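# Screw a plastic funnel onto a glass vial's neck

## Task

Turn the plastic funnel onto the neck of the glass vial (the vial sits in a holder) until it is fully down and tight, then leave the vial upright with the funnel attached. Crushing, pressing hard on, or dropping the glass from more than a few centimetres breaks it and counts as failure.

## Robot and tools

Robot: two UR12e-type arms, left_arm and right_arm, each with a Robotiq 140 mm two-finger gripper whose fingers can fold. Each arm stands on its own carriage on one floor track running along y at x = 0. left_rail always holds the +y carriage and carries left_arm; right_rail carries right_arm. These names do not match image left and right. Arm bases sit at x = 0, y = carriage position_m, z = 0.04 m, facing +x.

Scene frame (used for all printed positions): fixed to the table, table top z = 0, +z up, +x the direction the arms face, +y to their left, y = 0 at track middle; the table starts at x = 0.17 m. Gripper frame: fingers point along its +z, close along its y; a camera block juts about 10 cm toward its +x. end_effector_position is the point between the closed pads; fingertips reach about 33 mm past it.

execute_actions(actions, cameras): runs actions in order. An action holds optional "rows", "steps" (1 to 450 control steps of 1/30 s, default 15), "until", and device commands such as {"left_rail": {"position_m": ...}}. An empty actions list just reports state and images. Each row is a single list of 18 numbers, each in [-1, 1], covering both arms: left dx, dy, dz, rx, ry, rz, left gripper position, force_limit, speed, then the same nine for the right arm. dx..rz are an offset (not a pose) from that arm's Hand target as it stood when the action began, expressed in the Hand target's own axes; 1.0 equals 0.6 m or 180 degrees, and rx, ry, rz form one rotation vector. Every row in an action counts from the same start, so repeating an offset in a new action moves further. Send six zeros to re-command the current Hand target. Each row lasts one step; after the last row the arm keeps heading to that row's target. Ramp offsets gradually (about 0.01 more per row) for smooth motion. The controller clips each step's command to 150 mm and 16 degrees from the measured pose.

Gripper numbers: position +1 fully open (140 mm), pads meet near -0.8, -1 closes until blocked. force_limit -1 to +1 sets grip force (about 14 N at -1, 40 N at 0, 58 N at +1 on narrow parts); speed -1 to +1 sets closing rate (about 30 to 250 mm/s), and faster closes squeeze much harder. For glass, close slowly with a low force_limit. To leave a gripper unchanged, resend its last three numbers; a 0 is a real command. Grip near the fingertip quarter of the pads; nearer the palm the fingers fold and may hold loosely.

move(target, speed, blend, stop_force, zero, blocking, cameras): straight-line motion. target is one 18-number row, or up to 15 such rows, with offsets counted from the Hand targets (not from the previous row). speed is path top speed in m/s, 0.002 to 0.5 (default 0.25), turns up to twice that in rad/s. blend in m rounds corners in a list. stop_force (4 to 80 N) ends an arm's path when its wrist sensor feels that much opposing push; unreliable while turning the gripper; omit it when backing off a contact. zero (default true) re-zeroes the sensor first. blocking=false returns after 0.5 s; then call wait or stop before sending rows or another move. Result adds a "move:" line: done, off_target, moving, held or fault, plus limits such as paced or held.

wait(seconds 0 to 10): let time run. stop(): brake a running move. zoom_image(camera, region [x0, y0, x1, y1] pixels, max 504x504) on cam_high, cam_low, cam_close (504x504) or cam_left_wrist, cam_right_wrist (672x504). zero_wrist_force(arm). read_manual gives licences only. finished_scene(scene) ends the scene for good.

Rails: position_m is an absolute goal in metres (left_rail -0.8 to 1.5, right_rail -1.5 to 0.8), speed_m_s 0.01 to 1, acceleration_factor 0.1 to 1; {"stop": true} brakes. After sending, use {"steps": n, "until": {"left_rail": {"position_status": ["!=", "moving"]}}}. Keep carriages at least 0.78 m apart. Rows ride along with a moving carriage, so let it arrive first. position_status words: moving, done, contact_stop, time_out, stopped, stopped_with_arm, stopped_for_other_arm, stopped_for_other_carriage; position_answer taken or not_taken. An out-of-range value refuses the whole call.

Result lines: end_effector_position (m), end_effector_quat_wxyz, velocities; Hand target (what next offsets count from); Tool commands; object_status (0 moving, 1 blocked while opening, 2 blocked while closing i.e. holding, 3 reached position or pads met); position_measured in counts (3 open, 230 pads meet); Joint positions and velocities per arm (rail first, then six joints); Joint torques; Wrist force/torque in the gripper's axes plus the peak since last shown; Motor temperatures; MOTOR HOT and fault lines.

Avoid: squeezing or pressing hard on the vial, letting it tip or fall, anything leaving the table, arms hitting each other, slams. Twisting something stiff strains the wrist; stop turning once the funnel tightens. Contact torque at a joint limit (wrist joints 49.1 N m) or an outside force near 150 N stops the arm for 10 s. Hot motors (85 °C) brake an arm; avoid holding loads stretched out or pushing at unreachable poses. The task must hold after the robot lets go.

Each tool is called after "Call:" by a JSON object that holds its "name" and its "arguments".

## Session

Call:
{"name": "execute_actions", "arguments": {"actions": []}}

Scene clock: 0.00 s.
left_arm: end_effector_position=(+0.3563, +0.4786, +0.5790) position_measured=3 object_status=3 end_effector_quat_wxyz=(+0.000, +0.000, +1.000, +0.000) | right_arm: end_effector_position=(+0.3563, -0.3214, +0.5790) position_measured=3 object_status=3 end_effector_quat_wxyz=(+0.000, +0.000, +1.000, +0.000)
Joint positions: left_arm=[0.4 -0.28 -2.157 1.821 -1.235 -1.571 -0.281] | right_arm=[-0.4 -0.28 -2.157 1.821 -1.235 -1.571 -0.281]
Joint velocities: within noise
Joint torques (N m): no reading
Motor temperatures (°C): left_arm=[32 34 35 36 38 37] | right_arm=[33 29 34 39 35 38]
Wrist force (N): no reading
Wrist torque (N m): no reading
Wrist force, peak (N): no reading
Hand target: left_arm +0.3563, +0.4786, +0.5790; +0.000, +0.000, +1.000, +0.000 | right_arm +0.3563, -0.3214, +0.5790; +0.000, +0.000, +1.000, +0.000
Tool commands: left_gripper/position=+1.0 left_gripper/force_limit=+1.0 left_gripper/speed=+1.0 right_gripper/position=+1.0 right_gripper/force_limit=+1.0 right_gripper/speed=+1.0
left_rail: position_m=0.400 position_status=done
right_rail: position_m=-0.400 position_status=done

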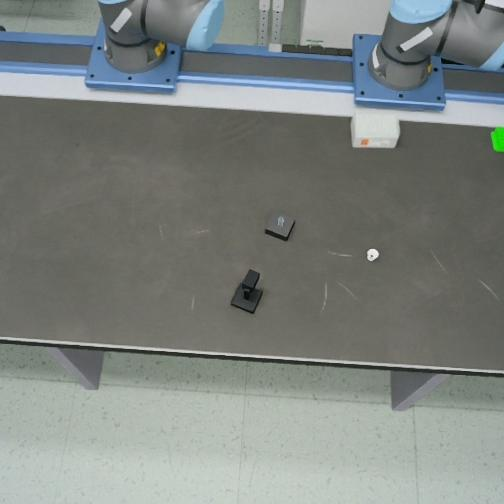

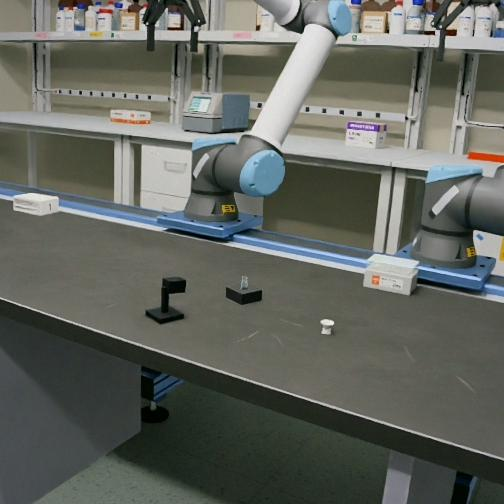

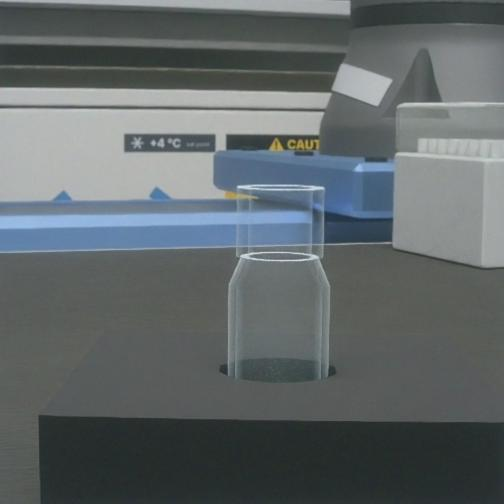

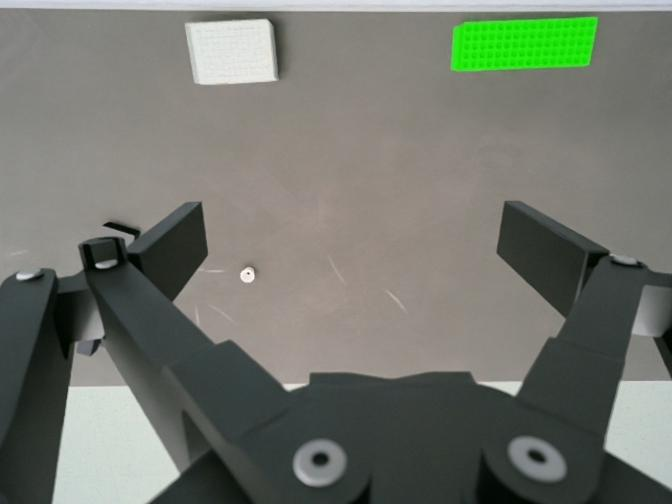

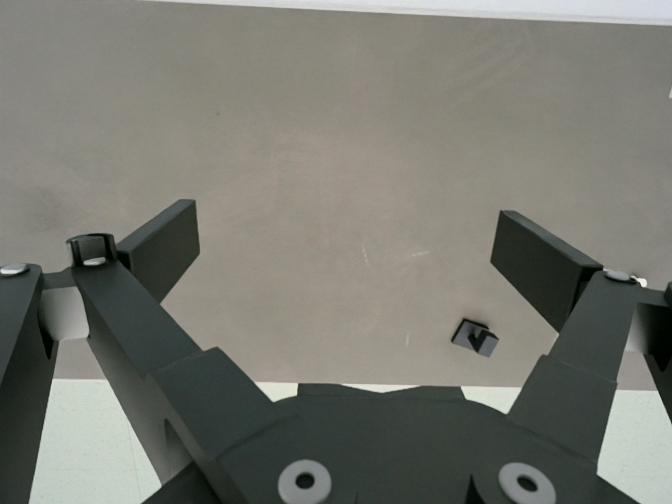

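Call:
{"name": "execute_actions", "arguments": {"actions": [{"left_rail":{"position_m":1.05},"steps":40},{"right_rail":{"position_m":0.05},"steps":300,"until":{"all":{"status":"ended"}}}], "cameras": ["cam_high","cam_right_wrist"]}}

Scene clock: 5.43 s.
left_arm: end_effector_position=(+0.3563, +1.1286, +0.5790) position_measured=3 object_status=3 end_effector_quat_wxyz=(+0.000, +0.000, +1.000, +0.000) | right_arm: end_effector_position=(+0.3563, +0.1285, +0.5790) position_measured=3 object_status=3 end_effector_quat_wxyz=(+0.000, +0.000, +1.000, +0.000) end_effector_velocity=(+0.000, +0.002, +0.000) end_effector_angular_velocity=(+0.002, -0.001, +0.000)
Joint positions: left_arm=[1.05 -0.28 -2.157 1.821 -1.235 -1.571 -0.28] | right_arm=[0.05 -0.28 -2.157 1.821 -1.235 -1.571 -0.28]
Joint velocities: left_arm=[within noise] | right_arm=[0.001 0 0 0 -0.001 0.003 0]
Joint torques (N m): left_arm=[0.91 4.55 -42.25 -3.96 -0.37 -0.05] | right_arm=[-3.11 3.36 -42.23 -4.06 0.19 -0.12]
Motor temperatures (°C): left_arm=[32 34 35 36 38 37] | right_arm=[33 29 34 39 35 38]
Wrist force (N): left_arm=[0.4 0.5 -0.1] | right_arm=[0.3 0.0 -0.5]
Wrist torque (N m): left_arm=[0.11 -0.10 0.00] | right_arm=[0.00 -0.07 0.01]
Wrist force, peak (N): left_arm=[-0.3 1.9 -0.1] | right_arm=[0.2 -1.8 -0.5]
Hand target: left_arm +0.3563, +1.1286, +0.5790; +0.000, +0.000, +1.000, +0.000 | right_arm +0.3563, +0.1285, +0.5790; +0.000, +0.000, +1.000, +0.000
Tool commands: left_gripper/position=+1.0 left_gripper/force_limit=+1.0 left_gripper/speed=+1.0 right_gripper/position=+1.0 right_gripper/force_limit=+1.0 right_gripper/speed=+1.0
left_rail: position_m=1.050 position_status=done
right_rail: position_m=0.050 position_status=done
Images, in order (width x height): cam_high 504x504, cam_right_wrist 672x504.

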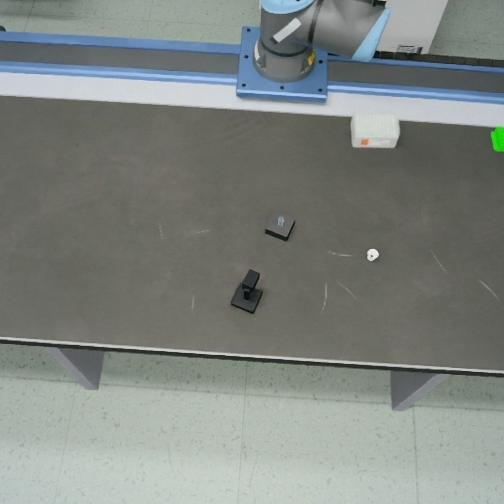

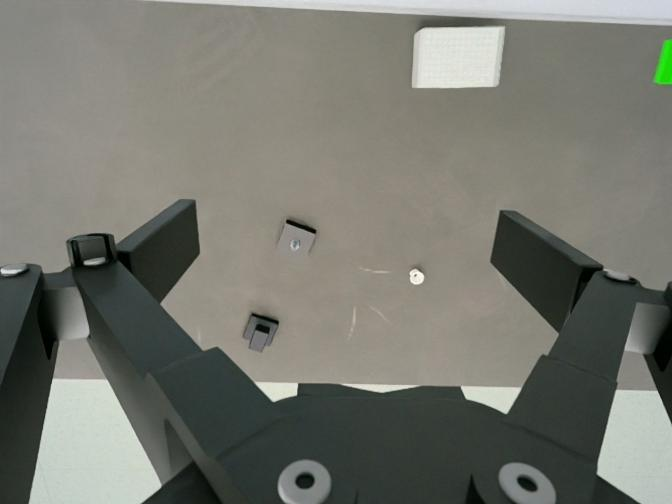

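Call:
{"name": "move", "arguments": {"target": [0,0,0,0,0,0,1,1,1,-0.45,0.291,0.685,0,0,0,-0.2,-1,0], "cameras": ["cam_right_wrist"]}}

Scene clock: 8.80 s.
left_arm: end_effector_position=(+0.3563, +1.1286, +0.5790) position_measured=3 object_status=3 end_effector_quat_wxyz=(+0.000, +0.000, +1.000, +0.000) | right_arm: end_effector_position=(+0.6263, +0.3032, +0.1681) position_measured=154 object_status=3 end_effector_quat_wxyz=(+0.000, +0.000, +1.000, +0.000)
Joint positions: left_arm=[1.05 -0.28 -2.157 1.821 -1.235 -1.571 -0.281] | right_arm=[0.05 0.123 -1.472 2.07 -2.169 -1.571 0.123]
Joint velocities: within noise
Joint torques (N m): left_arm=[-0.23 6.38 -41.22 -3.75 -0.39 -0.53] | right_arm=[7.23 -44.33 -46.36 -7.82 -2.46 2.65]
Motor temperatures (°C): left_arm=[32 34 35 36 38 37] | right_arm=[33 29 34 39 35 38]
Wrist force (N): left_arm=[0.0 0.5 -0.3] | right_arm=[0.2 0.2 0.0]
Wrist torque (N m): left_arm=[0.11 -0.01 0.00] | right_arm=[0.01 -0.05 0.00]
Wrist force, peak (N): left_arm=[0.0 0.5 -0.7] | right_arm=[1.4 -0.7 -2.7]
Hand target: left_arm +0.3563, +1.1286, +0.5790; +0.000, +0.000, +1.000, +0.000 | right_arm +0.6264, +0.3032, +0.1680; +0.000, +0.000, +1.000, +0.000
Off the commanded pose: left_arm 0.000 m, 0 deg | right_arm 0.000 m, 0 deg.
left_rail: position_m=1.050 position_status=done
right_rail: position_m=0.050 position_status=done
move: done
Images, in order (width x height): cam_right_wrist 672x504.

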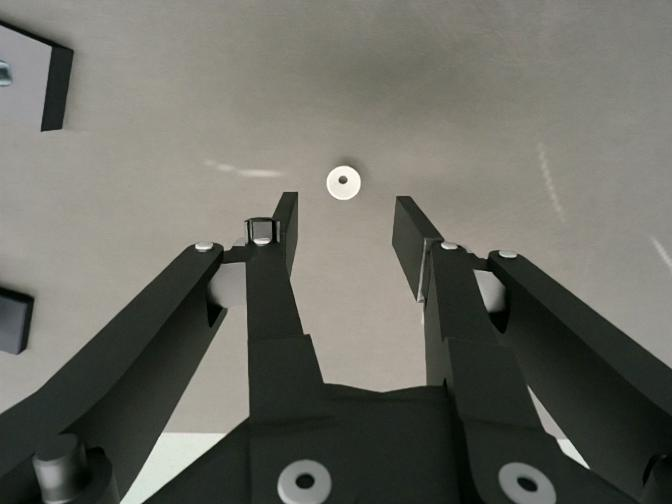

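Call:
{"name": "move", "arguments": {"target": [[0,0,0,0,0,0,1,1,1,-0.0015,0.0035,0.12,0,0,0,-0.2,-1,0],[0,0,0,0,0,0,1,1,1,-0.0015,0.0035,0.2133,0,0,0,-0.2,-1,0],[0,0,0,0,0,0,1,1,1,-0.0015,0.0035,0.2133,0,0,0,-1,-1,-1]], "cameras": ["cam_low","cam_right_wrist"]}}

Call:
{"name": "wait", "arguments": {"seconds": 0.7, "cameras": ["cam_right_wrist"]}}

Scene clock: 12.07 s.
left_arm: end_effector_position=(+0.3563, +1.1286, +0.5790) position_measured=3 object_status=3 end_effector_quat_wxyz=(+0.000, +0.000, +1.000, +0.000) | right_arm: end_effector_position=(+0.6273, +0.3053, +0.0400) position_measured=193 object_status=0 end_effector_quat_wxyz=(+0.000, +0.000, +1.000, +0.000)
Joint positions: left_arm=[1.05 -0.28 -2.157 1.821 -1.235 -1.571 -0.281] | right_arm=[0.05 0.126 -1.307 2.163 -2.427 -1.571 0.126]
Joint velocities: within noise
Joint torques (N m): left_arm=[0.42 5.55 -39.08 -3.87 -0.66 -0.76] | right_arm=[5.55 -52.13 -26.96 -7.25 -1.1 2.73]
Motor temperatures (°C): left_arm=[32 34 35 36 38 37] | right_arm=[33 29 34 39 35 38]
Wrist force (N): left_arm=[-0.3 0.2 0.1] | right_arm=[0.1 0.1 -1.9]
Wrist torque (N m): left_arm=[0.05 0.07 0.00] | right_arm=[0.01 0.00 0.01]
Wrist force, peak (N): left_arm=[0.1 1.1 -0.5] | right_arm=[-0.4 -0.2 -2.7]
Hand target: left_arm +0.3563, +1.1286, +0.5790; +0.000, +0.000, +1.000, +0.000 | right_arm +0.6273, +0.3053, +0.0400; +0.000, +0.000, +1.000, +0.000
Off the commanded pose: left_arm 0.000 m, 0 deg | right_arm 0.000 m, 0 deg.
left_rail: position_m=1.050 position_status=done
right_rail: position_m=0.050 position_status=done
move: done
Images, in order (width x height): cam_low 504x504, cam_right_wrist 672x504.

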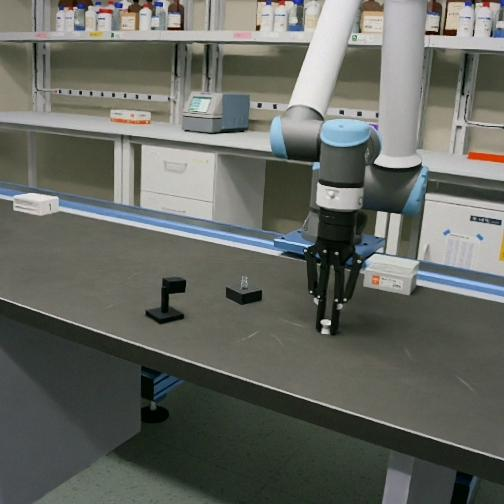

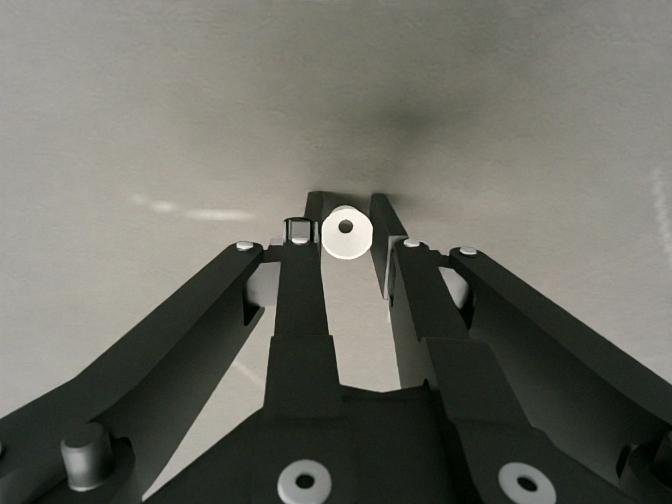

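Scene clock: 12.77 s.
left_arm: end_effector_position=(+0.3563, +1.1286, +0.5790) position_measured=3 object_status=3 end_effector_quat_wxyz=(+0.000, +0.000, +1.000, +0.000) | right_arm: end_effector_position=(+0.6273, +0.3053, +0.0400) position_measured=193 object_status=2 end_effector_quat_wxyz=(+0.000, +0.000, +1.000, +0.000)
Joint positions: left_arm=[1.05 -0.28 -2.157 1.821 -1.235 -1.571 -0.28] | right_arm=[0.05 0.126 -1.307 2.163 -2.427 -1.571 0.126]
Joint velocities: within noise
Joint torques (N m): left_arm=[-0.11 6.16 -39.06 -3.41 -0.22 -0.69] | right_arm=[5.14 -52.63 -28.47 -6.82 -0.43 2.28]
Motor temperatures (°C): left_arm=[32 34 35 36 38 37] | right_arm=[33 29 34 39 35 38]
Wrist force (N): left_arm=[0.2 0.0 -0.5] | right_arm=[0.5 -0.2 -1.6]
Wrist torque (N m): left_arm=[0.01 -0.04 0.00] | right_arm=[-0.05 -0.08 0.01]
Wrist force, peak (N): left_arm=[-0.1 0.8 -0.3] | right_arm=[0.7 -0.1 -2.5]
Hand target: left_arm +0.3563, +1.1286, +0.5790; +0.000, +0.000, +1.000, +0.000 | right_arm +0.6273, +0.3053, +0.0400; +0.000, +0.000, +1.000, +0.000
Tool commands: left_gripper/position=+1.0 left_gripper/force_limit=+1.0 left_gripper/speed=+1.0 right_gripper/position=-1.0 right_gripper/force_limit=-1.0 right_gripper/speed=-1.0
Off the commanded pose: left_arm 0.000 m, 0 deg | right_arm 0.000 m, 0 deg.
left_rail: position_m=1.050 position_status=done
right_rail: position_m=0.050 position_status=done
wait: 0.70 s
Images, in order (width x height): cam_right_wrist 672x504.

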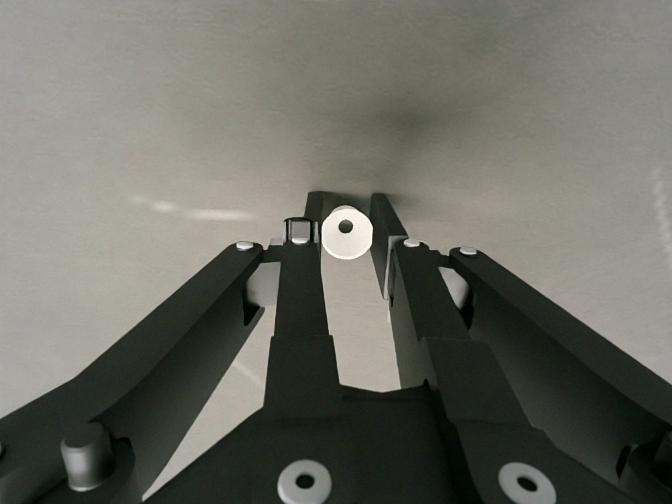

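Call:
{"name": "move", "arguments": {"target": [[0,0,0,0,0,0,1,1,1,0,0,-0.2,0,0,0,-1,-1,-1],[0,0,0,0,0,0,1,1,1,0.127,-0.376,-0.2,0,0,0,-1,-1,-1]], "blend": 0.03, "cameras": ["cam_right_wrist","cam_high"]}}

Scene clock: 15.73 s.
left_arm: end_effector_position=(+0.3563, +1.1286, +0.5790) position_measured=3 object_status=3 end_effector_quat_wxyz=(+0.000, +0.000, +1.000, +0.000) | right_arm: end_effector_position=(+0.5511, +0.0796, +0.1600) position_measured=193 object_status=2 end_effector_quat_wxyz=(+0.000, +0.000, +1.000, +0.000)
Joint positions: left_arm=[1.05 -0.28 -2.157 1.821 -1.235 -1.571 -0.28] | right_arm=[0.05 -0.267 -1.674 2.289 -2.185 -1.571 -0.267]
Joint velocities: within noise
Joint torques (N m): left_arm=[0.77 9.97 -37.22 -3.52 -0.69 -0.19] | right_arm=[-14.32 -50.42 -32.48 -1.37 3.08 -3.41]
Motor temperatures (°C): left_arm=[32 34 35 36 38 37] | right_arm=[33 29 34 39 35 38]
Wrist force (N): left_arm=[0.1 0.5 -0.2] | right_arm=[0.4 0.0 0.1]
Wrist torque (N m): left_arm=[0.12 -0.02 0.00] | right_arm=[0.00 -0.05 -0.02]
Wrist force, peak (N): left_arm=[-0.4 0.8 -0.2] | right_arm=[1.1 -3.3 0.1]
Hand target: left_arm +0.3563, +1.1286, +0.5790; +0.000, +0.000, +1.000, +0.000 | right_arm +0.5511, +0.0796, +0.1600; +0.000, +0.000, +1.000, +0.000
Off the commanded pose: left_arm 0.000 m, 0 deg | right_arm 0.000 m, 0 deg.
left_rail: position_m=1.050 position_status=done
right_rail: position_m=0.050 position_status=done
move: done
Images, in order (width x height): cam_high 504x504, cam_right_wrist 672x504.

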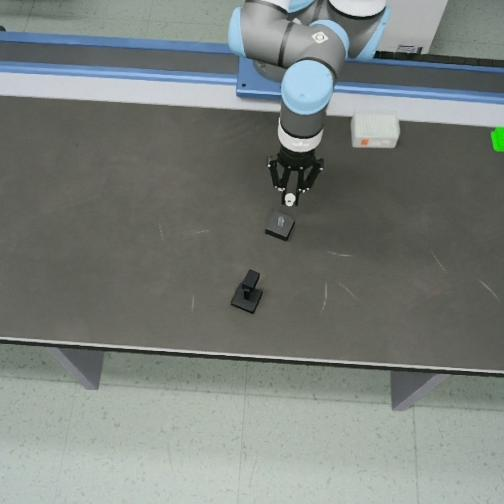

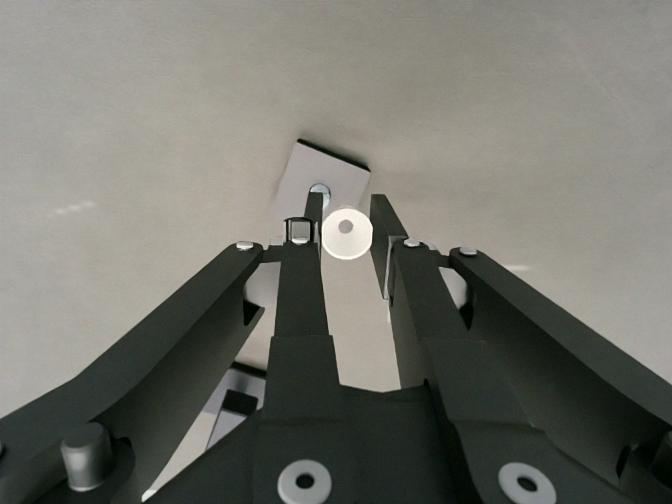

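Call:
{"name": "move", "arguments": {"target": [0,0,0,0,0,0,1,1,1,0,-0.024,0.085,0,0,0,-1,-1,-1], "speed": 0.1, "cameras": ["cam_right_wrist","cam_close"]}}

Scene clock: 17.33 s.
left_arm: end_effector_position=(+0.3563, +1.1286, +0.5790) position_measured=3 object_status=3 end_effector_quat_wxyz=(+0.000, +0.000, +1.000, +0.000) | right_arm: end_effector_position=(+0.5511, +0.0653, +0.1091) position_measured=193 object_status=2 end_effector_quat_wxyz=(+0.000, +0.000, +1.000, +0.000)
Joint positions: left_arm=[1.05 -0.28 -2.157 1.821 -1.235 -1.571 -0.28] | right_arm=[0.05 -0.294 -1.605 2.34 -2.306 -1.571 -0.294]
Joint velocities: within noise
Joint torques (N m): left_arm=[1.44 6.33 -37.87 -3.56 -0.29 -0.71] | right_arm=[-13.72 -29.04 -29.66 -8.05 0.06 -2.71]
Motor temperatures (°C): left_arm=[32 34 35 36 38 37] | right_arm=[33 29 34 39 35 38]
Wrist force (N): left_arm=[0.0 0.7 0.0] | right_arm=[1.0 0.1 -0.2]
Wrist torque (N m): left_arm=[0.15 0.00 0.00] | right_arm=[0.03 -0.21 0.00]
Wrist force, peak (N): left_arm=[-0.2 0.5 -0.6] | right_arm=[0.1 0.6 -2.0]
Hand target: left_arm +0.3563, +1.1286, +0.5790; +0.000, +0.000, +1.000, +0.000 | right_arm +0.5511, +0.0653, +0.1090; +0.000, +0.000, +1.000, +0.000
Off the commanded pose: left_arm 0.000 m, 0 deg | right_arm 0.000 m, 0 deg.
left_rail: position_m=1.050 position_status=done
right_rail: position_m=0.050 position_status=done
move: done
Images, in order (width x height): cam_close 504x504, cam_right_wrist 672x504.

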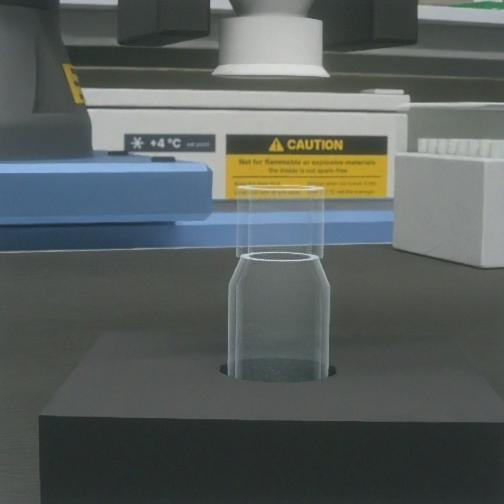

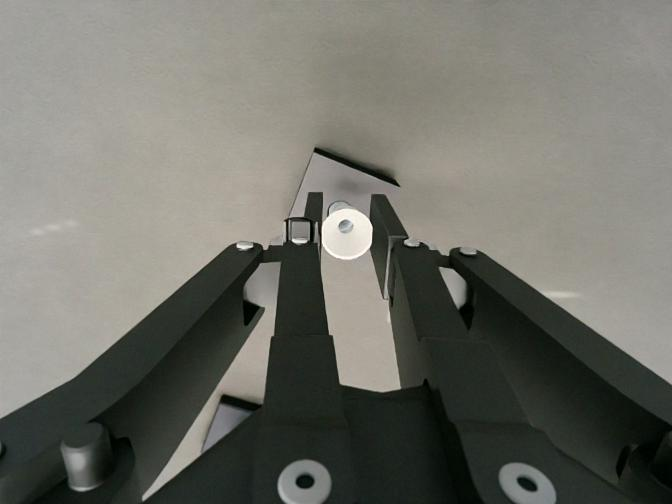

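Call:
{"name": "zoom_image", "arguments": {"camera": "cam_right_wrist", "region": [286, 180, 406, 270]}}

Scaled by 4.200 from the camera's 672x504 image, which has a finer 960x720 frame.

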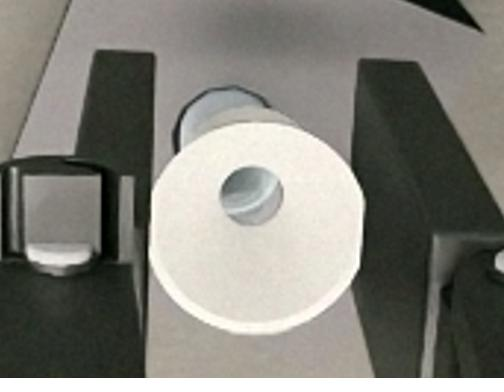

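Call:
{"name": "move", "arguments": {"target": [0,0,0,0,0,0,1,1,1,-0.04,0,-0.05,0,0,0,-1,-1,-1], "cameras": ["cam_right_wrist"]}}

Call:
{"name": "zoom_image", "arguments": {"camera": "cam_right_wrist", "region": [286, 130, 406, 220]}}

Scene clock: 20.37 s.
left_arm: end_effector_position=(+0.3563, +1.1286, +0.5790) position_measured=3 object_status=3 end_effector_quat_wxyz=(+0.000, +0.000, +1.000, +0.000) | right_arm: end_effector_position=(+0.5750, +0.0653, +0.1390) position_measured=193 object_status=2 end_effector_quat_wxyz=(+0.000, +0.000, +1.000, +0.000)
Joint positions: left_arm=[1.05 -0.28 -2.157 1.821 -1.235 -1.571 -0.281] | right_arm=[0.05 -0.281 -1.605 2.272 -2.238 -1.571 -0.281]
Joint velocities: within noise
Joint torques (N m): left_arm=[2.05 9.67 -36.49 -3.84 -0.38 -0.47] | right_arm=[6.81 -26.96 -44.82 -1.97 -0.99 2.53]
Motor temperatures (°C): left_arm=[32 34 35 36 38 37] | right_arm=[33 29 34 39 35 38]
Wrist force (N): left_arm=[-0.3 0.3 -0.4] | right_arm=[0.0 -0.1 -0.3]
Wrist torque (N m): left_arm=[0.07 0.07 0.00] | right_arm=[-0.03 0.03 0.00]
Wrist force, peak (N): left_arm=[0.1 1.0 -0.4] | right_arm=[1.6 -0.1 0.9]
Hand target: left_arm +0.3563, +1.1286, +0.5790; +0.000, +0.000, +1.000, +0.000 | right_arm +0.5751, +0.0653, +0.1390; +0.000, +0.000, +1.000, +0.000
Off the commanded pose: left_arm 0.000 m, 0 deg | right_arm 0.000 m, 0 deg.
left_rail: position_m=1.050 position_status=done
right_rail: position_m=0.050 position_status=done
move: done
Images, in order (width x height): cam_right_wrist 672x504.

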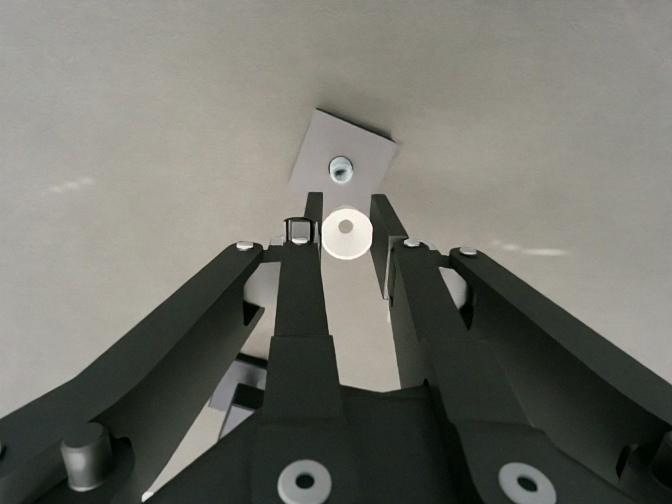

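Scaled by 4.200 from the camera's 672x504 image, which has a finer 960x720 frame.

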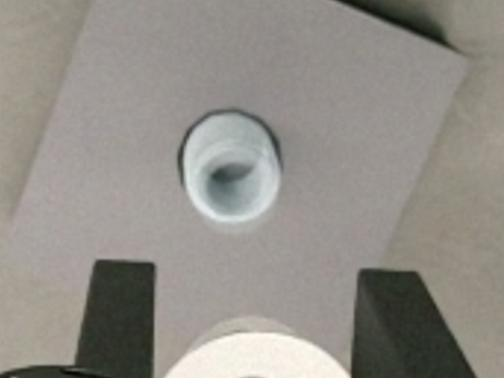

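Call:
{"name": "move", "arguments": {"target": [0,0,0,0,0,0,1,1,1,0.021,-0.0005,0.062,0,0,0,-1,-1,-1], "speed": 0.1, "cameras": ["cam_right_wrist","cam_close"]}}

Call:
{"name": "zoom_image", "arguments": {"camera": "cam_right_wrist", "region": [286, 180, 406, 270]}}

Scene clock: 22.57 s.
left_arm: end_effector_position=(+0.3563, +1.1286, +0.5790) position_measured=3 object_status=3 end_effector_quat_wxyz=(+0.000, +0.000, +1.000, +0.000) | right_arm: end_effector_position=(+0.5625, +0.0650, +0.1019) position_measured=193 object_status=2 end_effector_quat_wxyz=(+0.000, +0.000, +1.000, +0.000)
Joint positions: left_arm=[1.05 -0.28 -2.157 1.821 -1.235 -1.571 -0.281] | right_arm=[0.05 -0.288 -1.574 2.327 -2.324 -1.571 -0.288]
Joint velocities: within noise
Joint torques (N m): left_arm=[0.81 10.38 -37.01 -3.54 -0.33 -0.81] | right_arm=[-12.02 -29.61 -29.1 -7.99 -0.22 -2.6]
Motor temperatures (°C): left_arm=[32 34 35 36 38 37] | right_arm=[33 29 34 39 35 38]
Wrist force (N): left_arm=[0.3 0.2 0.0] | right_arm=[0.5 0.1 -0.2]
Wrist torque (N m): left_arm=[0.04 -0.07 0.00] | right_arm=[0.03 -0.12 0.01]
Wrist force, peak (N): left_arm=[-0.4 0.5 -0.7] | right_arm=[0.0 -0.3 -1.5]
Hand target: left_arm +0.3563, +1.1286, +0.5790; +0.000, +0.000, +1.000, +0.000 | right_arm +0.5625, +0.0650, +0.1018; +0.000, +0.000, +1.000, +0.000
Off the commanded pose: left_arm 0.000 m, 0 deg | right_arm 0.000 m, 0 deg.
left_rail: position_m=1.050 position_status=done
right_rail: position_m=0.050 position_status=done
move: done
Images, in order (width x height): cam_close 504x504, cam_right_wrist 672x504.

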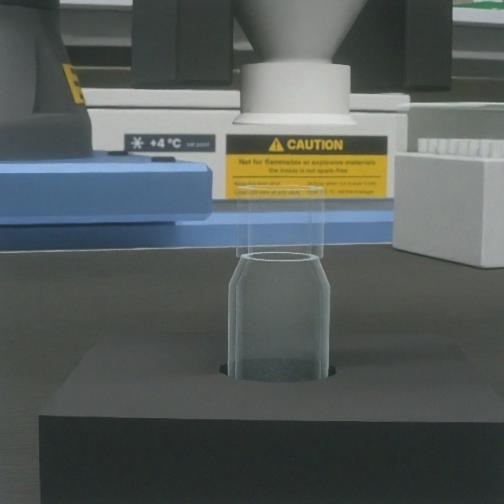

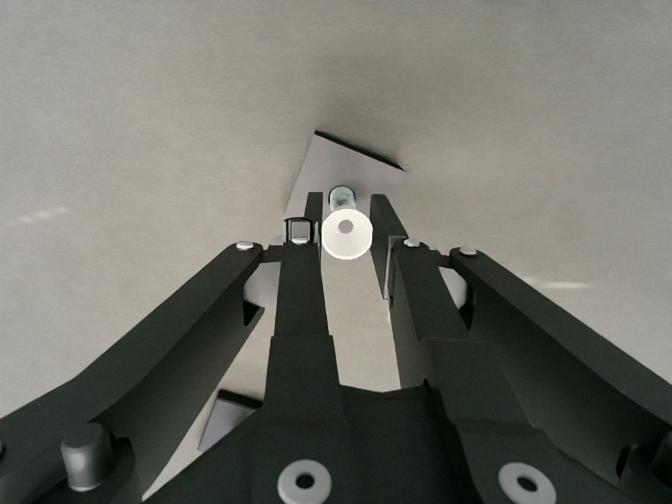

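Scaled by 4.200 from the camera's 672x504 image, which has a finer 960x720 frame.

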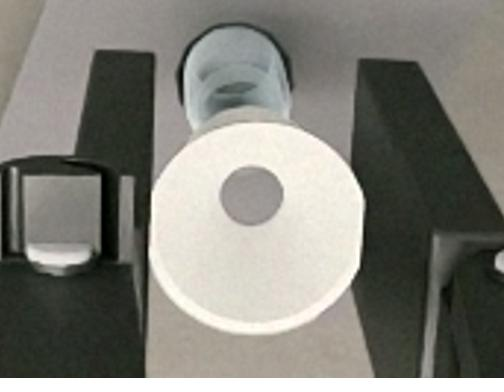

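Call:
{"name": "move", "arguments": {"target": [0,0,0,0,0,0,1,1,1,0.005,-0.002,0.004,0,0,0,-1,-1,-1], "speed": 0.1, "cameras": ["cam_right_wrist","cam_close"]}}

Call:
{"name": "zoom_image", "arguments": {"camera": "cam_right_wrist", "region": [286, 180, 406, 270]}}

Scene clock: 24.47 s.
left_arm: end_effector_position=(+0.3563, +1.1286, +0.5790) position_measured=3 object_status=3 end_effector_quat_wxyz=(+0.000, +0.000, +1.000, +0.000) | right_arm: end_effector_position=(+0.5595, +0.0638, +0.0995) position_measured=193 object_status=2 end_effector_quat_wxyz=(+0.000, +0.000, +1.000, +0.000)
Joint positions: left_arm=[1.05 -0.28 -2.157 1.821 -1.235 -1.571 -0.281] | right_arm=[0.05 -0.292 -1.575 2.334 -2.33 -1.571 -0.292]
Joint velocities: within noise
Joint torques (N m): left_arm=[0.39 13.58 -36.8 -3.61 -0.54 -0.64] | right_arm=[-13.48 -55.57 -29 -7.56 1.85 -2.85]
Motor temperatures (°C): left_arm=[32 34 35 36 38 37] | right_arm=[33 29 34 39 35 38]
Wrist force (N): left_arm=[0.2 0.0 0.3] | right_arm=[1.0 0.4 0.1]
Wrist torque (N m): left_arm=[0.00 -0.04 0.00] | right_arm=[0.09 -0.22 0.00]
Wrist force, peak (N): left_arm=[0.7 0.9 -0.3] | right_arm=[1.0 0.4 0.1]
Hand target: left_arm +0.3563, +1.1286, +0.5790; +0.000, +0.000, +1.000, +0.000 | right_arm +0.5595, +0.0638, +0.0994; +0.000, +0.000, +1.000, +0.000
Off the commanded pose: left_arm 0.000 m, 0 deg | right_arm 0.000 m, 0 deg.
left_rail: position_m=1.050 position_status=done
right_rail: position_m=0.050 position_status=done
move: done
Images, in order (width x height): cam_close 504x504, cam_right_wrist 672x504.

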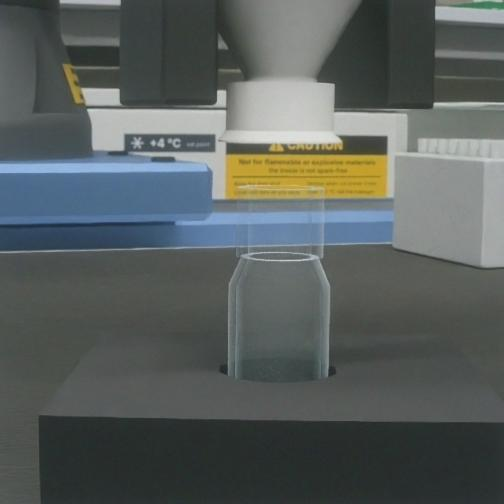

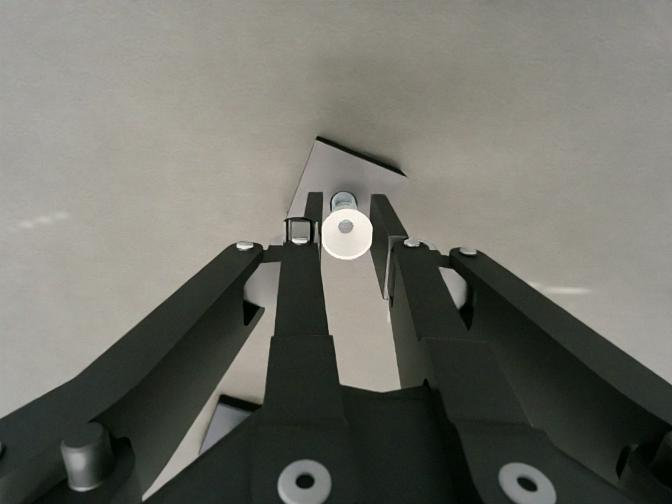

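Scaled by 4.200 from the camera's 672x504 image, which has a finer 960x720 frame.

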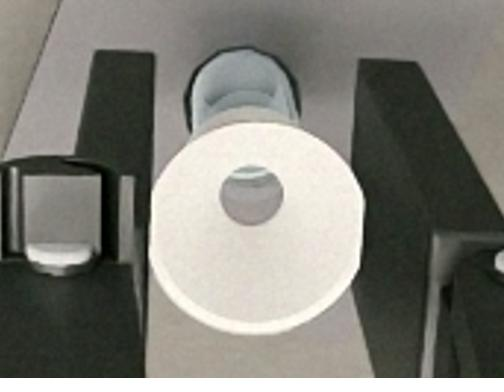

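Call:
{"name": "move", "arguments": {"target": [0,0,0,0,0,0,1,1,1,0,0,0,0,0,-0.9,-1,-1,-1], "speed": 0.5, "cameras": ["cam_close"]}}

Call:
{"name": "move", "arguments": {"target": [0,0,0,0,0,0,1,1,1,0,0,0,0,0,-0.9,-1,-1,-1], "speed": 0.5, "cameras": ["cam_close"]}}

Scene clock: 28.90 s.
left_arm: end_effector_position=(+0.3563, +1.1286, +0.5790) position_measured=3 object_status=3 end_effector_quat_wxyz=(+0.000, +0.000, +1.000, +0.000) | right_arm: end_effector_position=(+0.5595, +0.0638, +0.0994) position_measured=193 object_status=2 end_effector_quat_wxyz=(+0.000, +0.988, -0.156, +0.000)
Joint positions: left_arm=[1.05 -0.28 -2.157 1.821 -1.235 -1.571 -0.281] | right_arm=[0.05 -0.292 -1.575 2.334 -2.33 -1.571 -3.119]
Joint velocities: within noise
Joint torques (N m): left_arm=[1.44 14.19 -36.57 -3.61 -0.45 -0.47] | right_arm=[-12.88 -55.71 -29.31 -1.63 3.28 -2.95]
Motor temperatures (°C): left_arm=[32 34 35 36 38 37] | right_arm=[33 29 34 39 35 38]
Wrist force (N): left_arm=[0.0 0.3 0.0] | right_arm=[0.2 0.2 0.1]
Wrist torque (N m): left_arm=[0.07 0.00 0.00] | right_arm=[0.02 -0.03 -0.01]
Wrist force, peak (N): left_arm=[0.0 0.8 -0.5] | right_arm=[1.0 0.6 -0.5]
Hand target: left_arm +0.3563, +1.1286, +0.5790; +0.000, +0.000, +1.000, +0.000 | right_arm +0.5595, +0.0638, +0.0994; +0.000, +0.988, -0.156, +0.000
Off the commanded pose: left_arm 0.000 m, 0 deg | right_arm 0.000 m, 0 deg.
left_rail: position_m=1.050 position_status=done
right_rail: position_m=0.050 position_status=done
move: done
Images, in order (width x height): cam_close 504x504.

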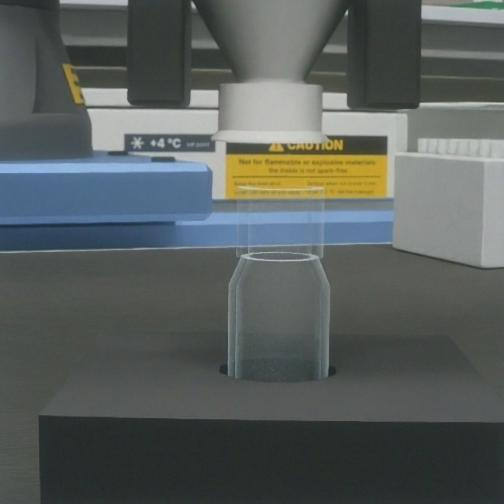

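Scene clock: 32.43 s.
left_arm: end_effector_position=(+0.3563, +1.1286, +0.5790) position_measured=3 object_status=3 end_effector_quat_wxyz=(+0.000, +0.000, +1.000, +0.000) | right_arm: end_effector_position=(+0.5595, +0.0638, +0.0994) position_measured=193 object_status=2 end_effector_quat_wxyz=(+0.000, +0.309, +0.951, +0.000)
Joint positions: left_arm=[1.05 -0.28 -2.157 1.821 -1.235 -1.571 -0.281] | right_arm=[0.05 -0.292 -1.575 2.334 -2.33 -1.571 -5.947]
Joint velocities: within noise
Joint torques (N m): left_arm=[0.02 13.47 -37.2 -3.43 -0.38 -0.52] | right_arm=[-11.29 -54.64 -29.34 -1.49 3.59 -2.32]
Motor temperatures (°C): left_arm=[32 34 35 36 38 37] | right_arm=[33 29 34 39 35 38]
Wrist force (N): left_arm=[0.0 0.3 -0.3] | right_arm=[0.4 -0.1 0.2]
Wrist torque (N m): left_arm=[0.08 0.00 0.00] | right_arm=[-0.01 -0.07 0.01]
Wrist force, peak (N): left_arm=[-0.5 0.9 -0.4] | right_arm=[0.9 0.4 0.2]
Hand target: left_arm +0.3563, +1.1286, +0.5790; +0.000, +0.000, +1.000, +0.000 | right_arm +0.5595, +0.0638, +0.0994; +0.000, +0.309, +0.951, +0.000
Off the commanded pose: left_arm 0.000 m, 0 deg | right_arm 0.000 m, 0 deg.
left_rail: position_m=1.050 position_status=done
right_rail: position_m=0.050 position_status=done
move: done
Images, in order (width x height): cam_close 504x504.

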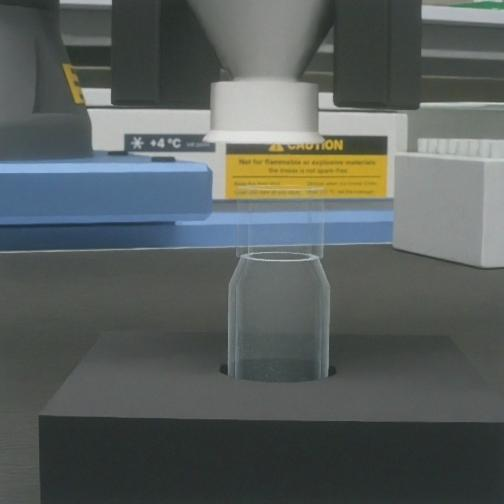

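Call:
{"name": "move", "arguments": {"target": [0,0,0,0,0,0,1,1,1,0.0013,0.0032,0,0,0,0,-1,-1,-1], "cameras": ["cam_close","cam_right_wrist"]}}

Call:
{"name": "zoom_image", "arguments": {"camera": "cam_right_wrist", "region": [286, 180, 406, 270]}}

Scene clock: 35.93 s.
left_arm: end_effector_position=(+0.3563, +1.1286, +0.5790) position_measured=3 object_status=3 end_effector_quat_wxyz=(+0.000, +0.000, +1.000, +0.000) | right_arm: end_effector_position=(+0.5600, +0.0657, +0.0995) position_measured=193 object_status=2 end_effector_quat_wxyz=(+0.000, +0.309, +0.951, +0.000)
Joint positions: left_arm=[1.05 -0.28 -2.157 1.821 -1.235 -1.571 -0.281] | right_arm=[0.05 -0.288 -1.574 2.333 -2.33 -1.571 -5.943]
Joint velocities: within noise
Joint torques (N m): left_arm=[-0.69 18.16 -37.75 -3.48 -0.7 -0.67] | right_arm=[6.7 -28.8 -41.84 -4.46 2.97 2.72]
Motor temperatures (°C): left_arm=[32 34 35 36 38 37] | right_arm=[33 29 34 39 35 38]
Wrist force (N): left_arm=[-0.1 0.5 -0.1] | right_arm=[0.1 0.2 0.0]
Wrist torque (N m): left_arm=[0.12 0.01 0.00] | right_arm=[0.04 -0.02 0.01]
Wrist force, peak (N): left_arm=[0.3 1.0 -0.2] | right_arm=[1.0 -0.2 0.3]
Hand target: left_arm +0.3563, +1.1286, +0.5790; +0.000, +0.000, +1.000, +0.000 | right_arm +0.5600, +0.0658, +0.0994; +0.000, +0.309, +0.951, +0.000
Off the commanded pose: left_arm 0.000 m, 0 deg | right_arm 0.000 m, 0 deg.
left_rail: position_m=1.050 position_status=done
right_rail: position_m=0.050 position_status=done
move: done
Images, in order (width x height): cam_close 504x504, cam_right_wrist 672x504.

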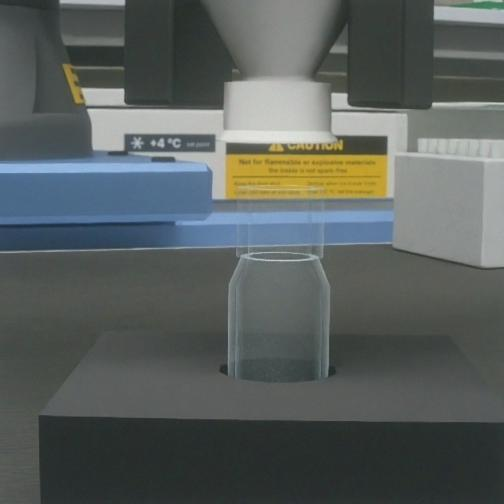

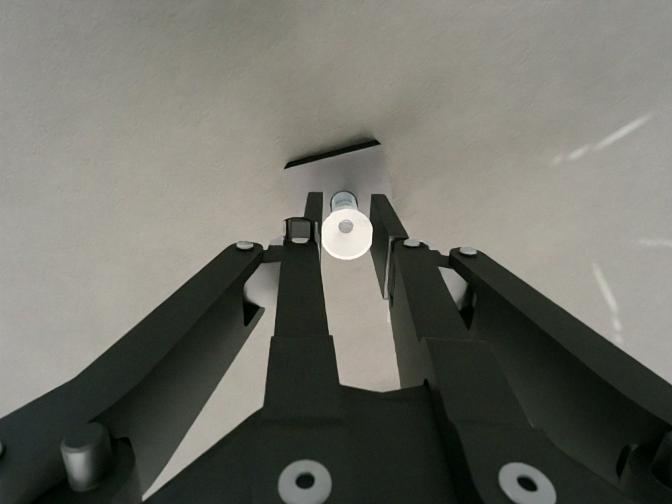

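Scaled by 4.200 from the camera's 672x504 image, which has a finer 960x720 frame.

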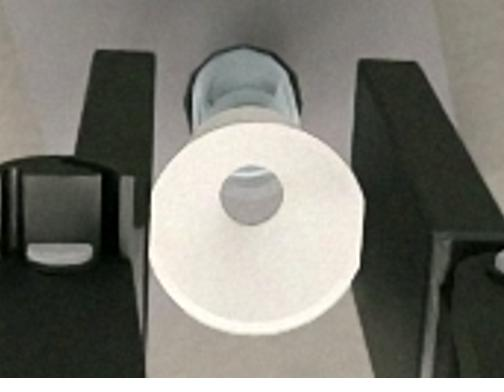

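Call:
{"name": "move", "arguments": {"target": [0,0,0,0,0,0,1,1,1,0,0,0.03,0,0,0,-1,-1,-1], "speed": 0.01, "stop_force": 4, "cameras": ["cam_close"]}}

Scene clock: 38.97 s.
left_arm: end_effector_position=(+0.3563, +1.1286, +0.5790) position_measured=3 object_status=3 end_effector_quat_wxyz=(+0.000, +0.000, +1.000, +0.000) | right_arm: end_effector_position=(+0.5600, +0.0658, +0.0879) position_measured=193 object_status=2 end_effector_quat_wxyz=(+0.000, +0.309, +0.951, +0.000)
Joint positions: left_arm=[1.05 -0.28 -2.157 1.821 -1.235 -1.571 -0.28] | right_arm=[0.05 -0.288 -1.556 2.343 -2.358 -1.571 -5.943]
Joint velocities: within noise
Joint torques (N m): left_arm=[0.19 16.55 -37.72 -3.63 -0.8 -0.4] | right_arm=[5.03 -55.23 -39.69 -1.98 2.96 2.11]
Motor temperatures (°C): left_arm=[32 34 35 36 38 37] | right_arm=[33 29 34 39 35 38]
Wrist force (N): left_arm=[-0.3 0.2 -0.3] | right_arm=[0.2 -0.4 -0.9]
Wrist torque (N m): left_arm=[0.05 0.06 0.01] | right_arm=[-0.09 -0.04 0.01]
Wrist force, peak (N): left_arm=[0.0 1.0 -0.4] | right_arm=[0.4 -0.5 -4.5]
Hand target: left_arm +0.3563, +1.1286, +0.5790; +0.000, +0.000, +1.000, +0.000 | right_arm +0.5600, +0.0658, +0.0879; +0.000, +0.309, +0.951, +0.000 (not the last commanded pose)
Off the commanded pose: left_arm 0.000 m, 0 deg | right_arm 0.006 m, 0 deg.
left_rail: position_m=1.050 position_status=done
right_rail: position_m=0.050 position_status=done
move: contact (right_arm)
Images, in order (width x height): cam_close 504x504.

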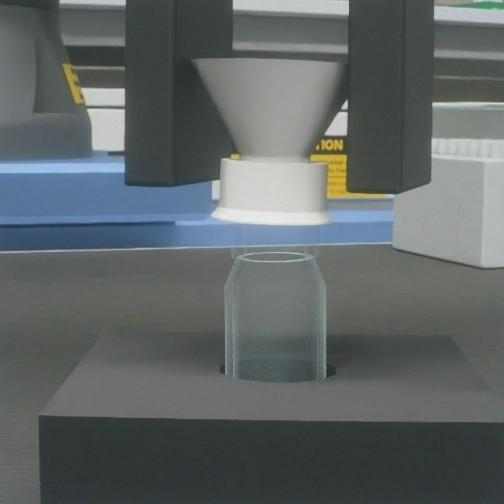

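Call:
{"name": "move", "arguments": {"target": [[0,0,0,0,0,0,1,1,1,0,0,0,0,0,0,-0.3,-1,-1],[0,0,0,0,0,0,1,1,1,-0.0055,0.0003,0,0,0,0,-0.3,-1,-1]], "speed": 0.03, "cameras": ["cam_close","cam_right_wrist"]}}

Call:
{"name": "zoom_image", "arguments": {"camera": "cam_right_wrist", "region": [286, 180, 406, 270]}}

Scene clock: 41.13 s.
left_arm: end_effector_position=(+0.3563, +1.1286, +0.5790) position_measured=3 object_status=3 end_effector_quat_wxyz=(+0.000, +0.000, +1.000, +0.000) | right_arm: end_effector_position=(+0.5627, +0.0640, +0.0879) position_measured=167 object_status=3 end_effector_quat_wxyz=(+0.000, +0.309, +0.951, +0.000)
Joint positions: left_arm=[1.05 -0.28 -2.157 1.821 -1.235 -1.571 -0.281] | right_arm=[0.05 -0.29 -1.551 2.338 -2.358 -1.571 -5.945]
Joint velocities: within noise
Joint torques (N m): left_arm=[0.46 14.85 -37.98 -3.4 -0.49 -0.6] | right_arm=[-13.22 -29.13 -40.49 -1.58 2.92 -2.99]
Motor temperatures (°C): left_arm=[32 34 35 36 38 37] | right_arm=[33 29 34 39 35 38]
Wrist force (N): left_arm=[0.0 0.6 -0.2] | right_arm=[0.6 0.0 -0.2]
Wrist torque (N m): left_arm=[0.15 -0.01 0.00] | right_arm=[-0.01 -0.12 0.01]
Wrist force, peak (N): left_arm=[-0.6 0.9 -0.2] | right_arm=[0.3 -0.1 -1.2]
Hand target: left_arm +0.3563, +1.1286, +0.5790; +0.000, +0.000, +1.000, +0.000 | right_arm +0.5628, +0.0640, +0.0879; +0.000, +0.309, +0.951, +0.000
Off the commanded pose: left_arm 0.000 m, 0 deg | right_arm 0.000 m, 0 deg.
left_rail: position_m=1.050 position_status=done
right_rail: position_m=0.050 position_status=done
move: done
Images, in order (width x height): cam_close 504x504, cam_right_wrist 672x504.

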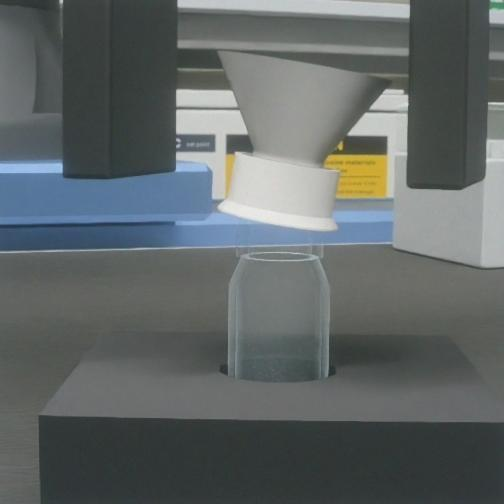

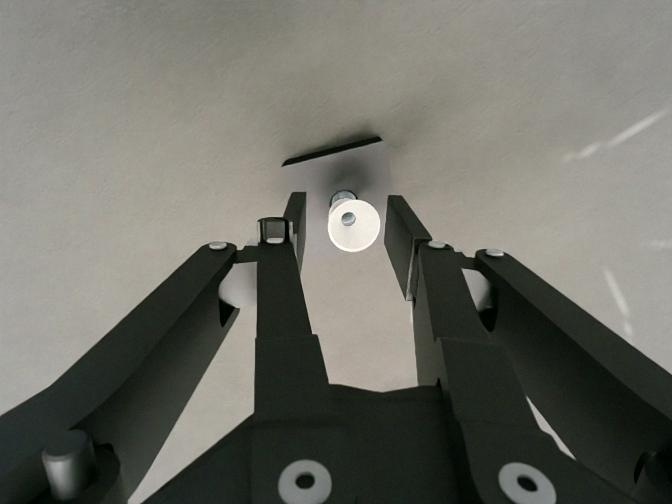

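Scaled by 4.200 from the camera's 672x504 image, which has a finer 960x720 frame.

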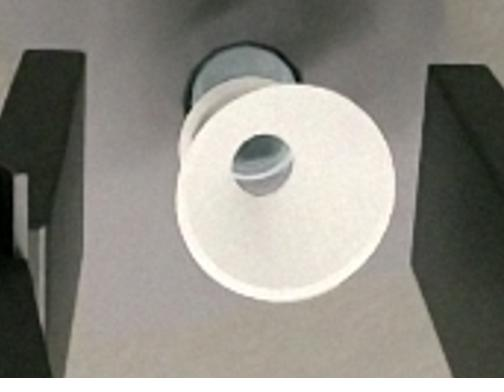

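Call:
{"name": "move", "arguments": {"target": [0,0,0,0,0,0,1,1,1,0,0,0,0,0,0,-1,-1,-1], "cameras": ["cam_close","cam_right_wrist"]}}

Call:
{"name": "zoom_image", "arguments": {"camera": "cam_right_wrist", "region": [286, 180, 406, 270]}}

Scene clock: 42.73 s.
left_arm: end_effector_position=(+0.3563, +1.1286, +0.5790) position_measured=3 object_status=3 end_effector_quat_wxyz=(+0.000, +0.000, +1.000, +0.000) | right_arm: end_effector_position=(+0.5628, +0.0640, +0.0879) position_measured=194 object_status=0 end_effector_quat_wxyz=(+0.000, +0.309, +0.951, +0.000)
Joint positions: left_arm=[1.05 -0.28 -2.157 1.821 -1.235 -1.571 -0.28] | right_arm=[0.05 -0.29 -1.551 2.338 -2.358 -1.571 -5.945]
Joint velocities: within noise
Joint torques (N m): left_arm=[0.56 17.03 -38.35 -3.36 -0.43 -0.6] | right_arm=[-11.27 -30.57 -37.95 -2.44 2.82 -2.6]
Motor temperatures (°C): left_arm=[32 34 35 36 38 37] | right_arm=[33 29 34 39 35 38]
Wrist force (N): left_arm=[0.0 0.4 -0.3] | right_arm=[0.6 0.2 -0.7]
Wrist torque (N m): left_arm=[0.10 -0.01 0.01] | right_arm=[0.06 -0.13 0.01]
Wrist force, peak (N): left_arm=[0.0 0.6 -0.7] | right_arm=[1.1 0.1 0.1]
Hand target: left_arm +0.3563, +1.1286, +0.5790; +0.000, +0.000, +1.000, +0.000 | right_arm +0.5628, +0.0640, +0.0879; +0.000, +0.309, +0.951, +0.000
Off the commanded pose: left_arm 0.000 m, 0 deg | right_arm 0.000 m, 0 deg.
left_rail: position_m=1.050 position_status=done
right_rail: position_m=0.050 position_status=done
move: done
Images, in order (width x height): cam_close 504x504, cam_right_wrist 672x504.

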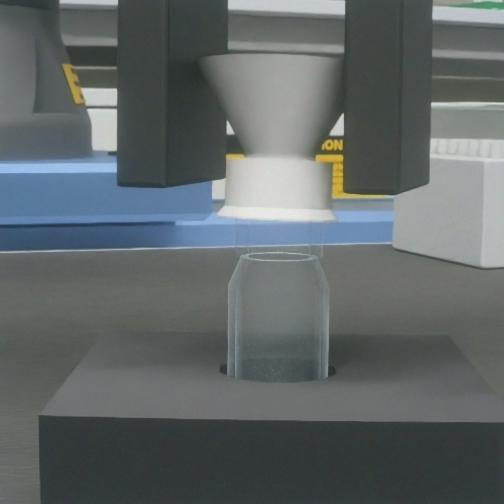

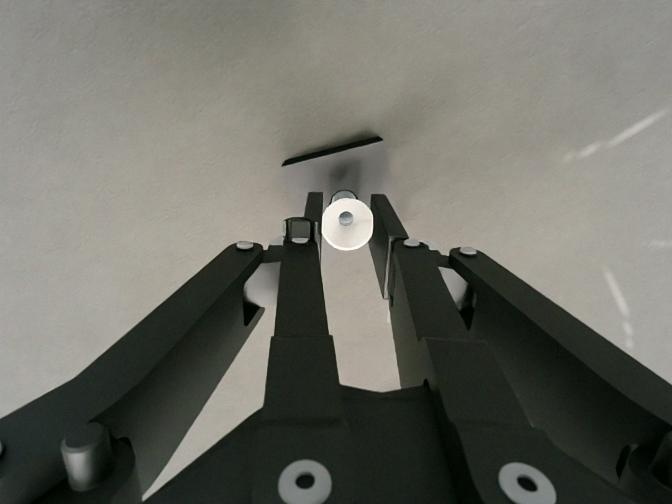

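Scaled by 4.200 from the camera's 672x504 image, which has a finer 960x720 frame.

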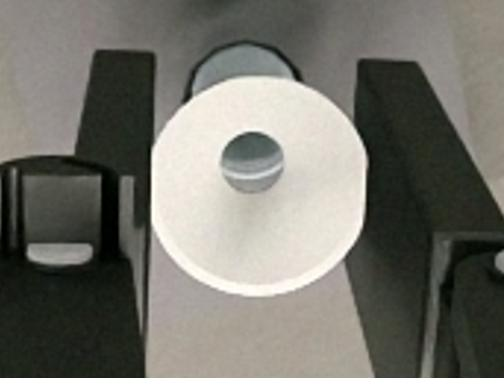

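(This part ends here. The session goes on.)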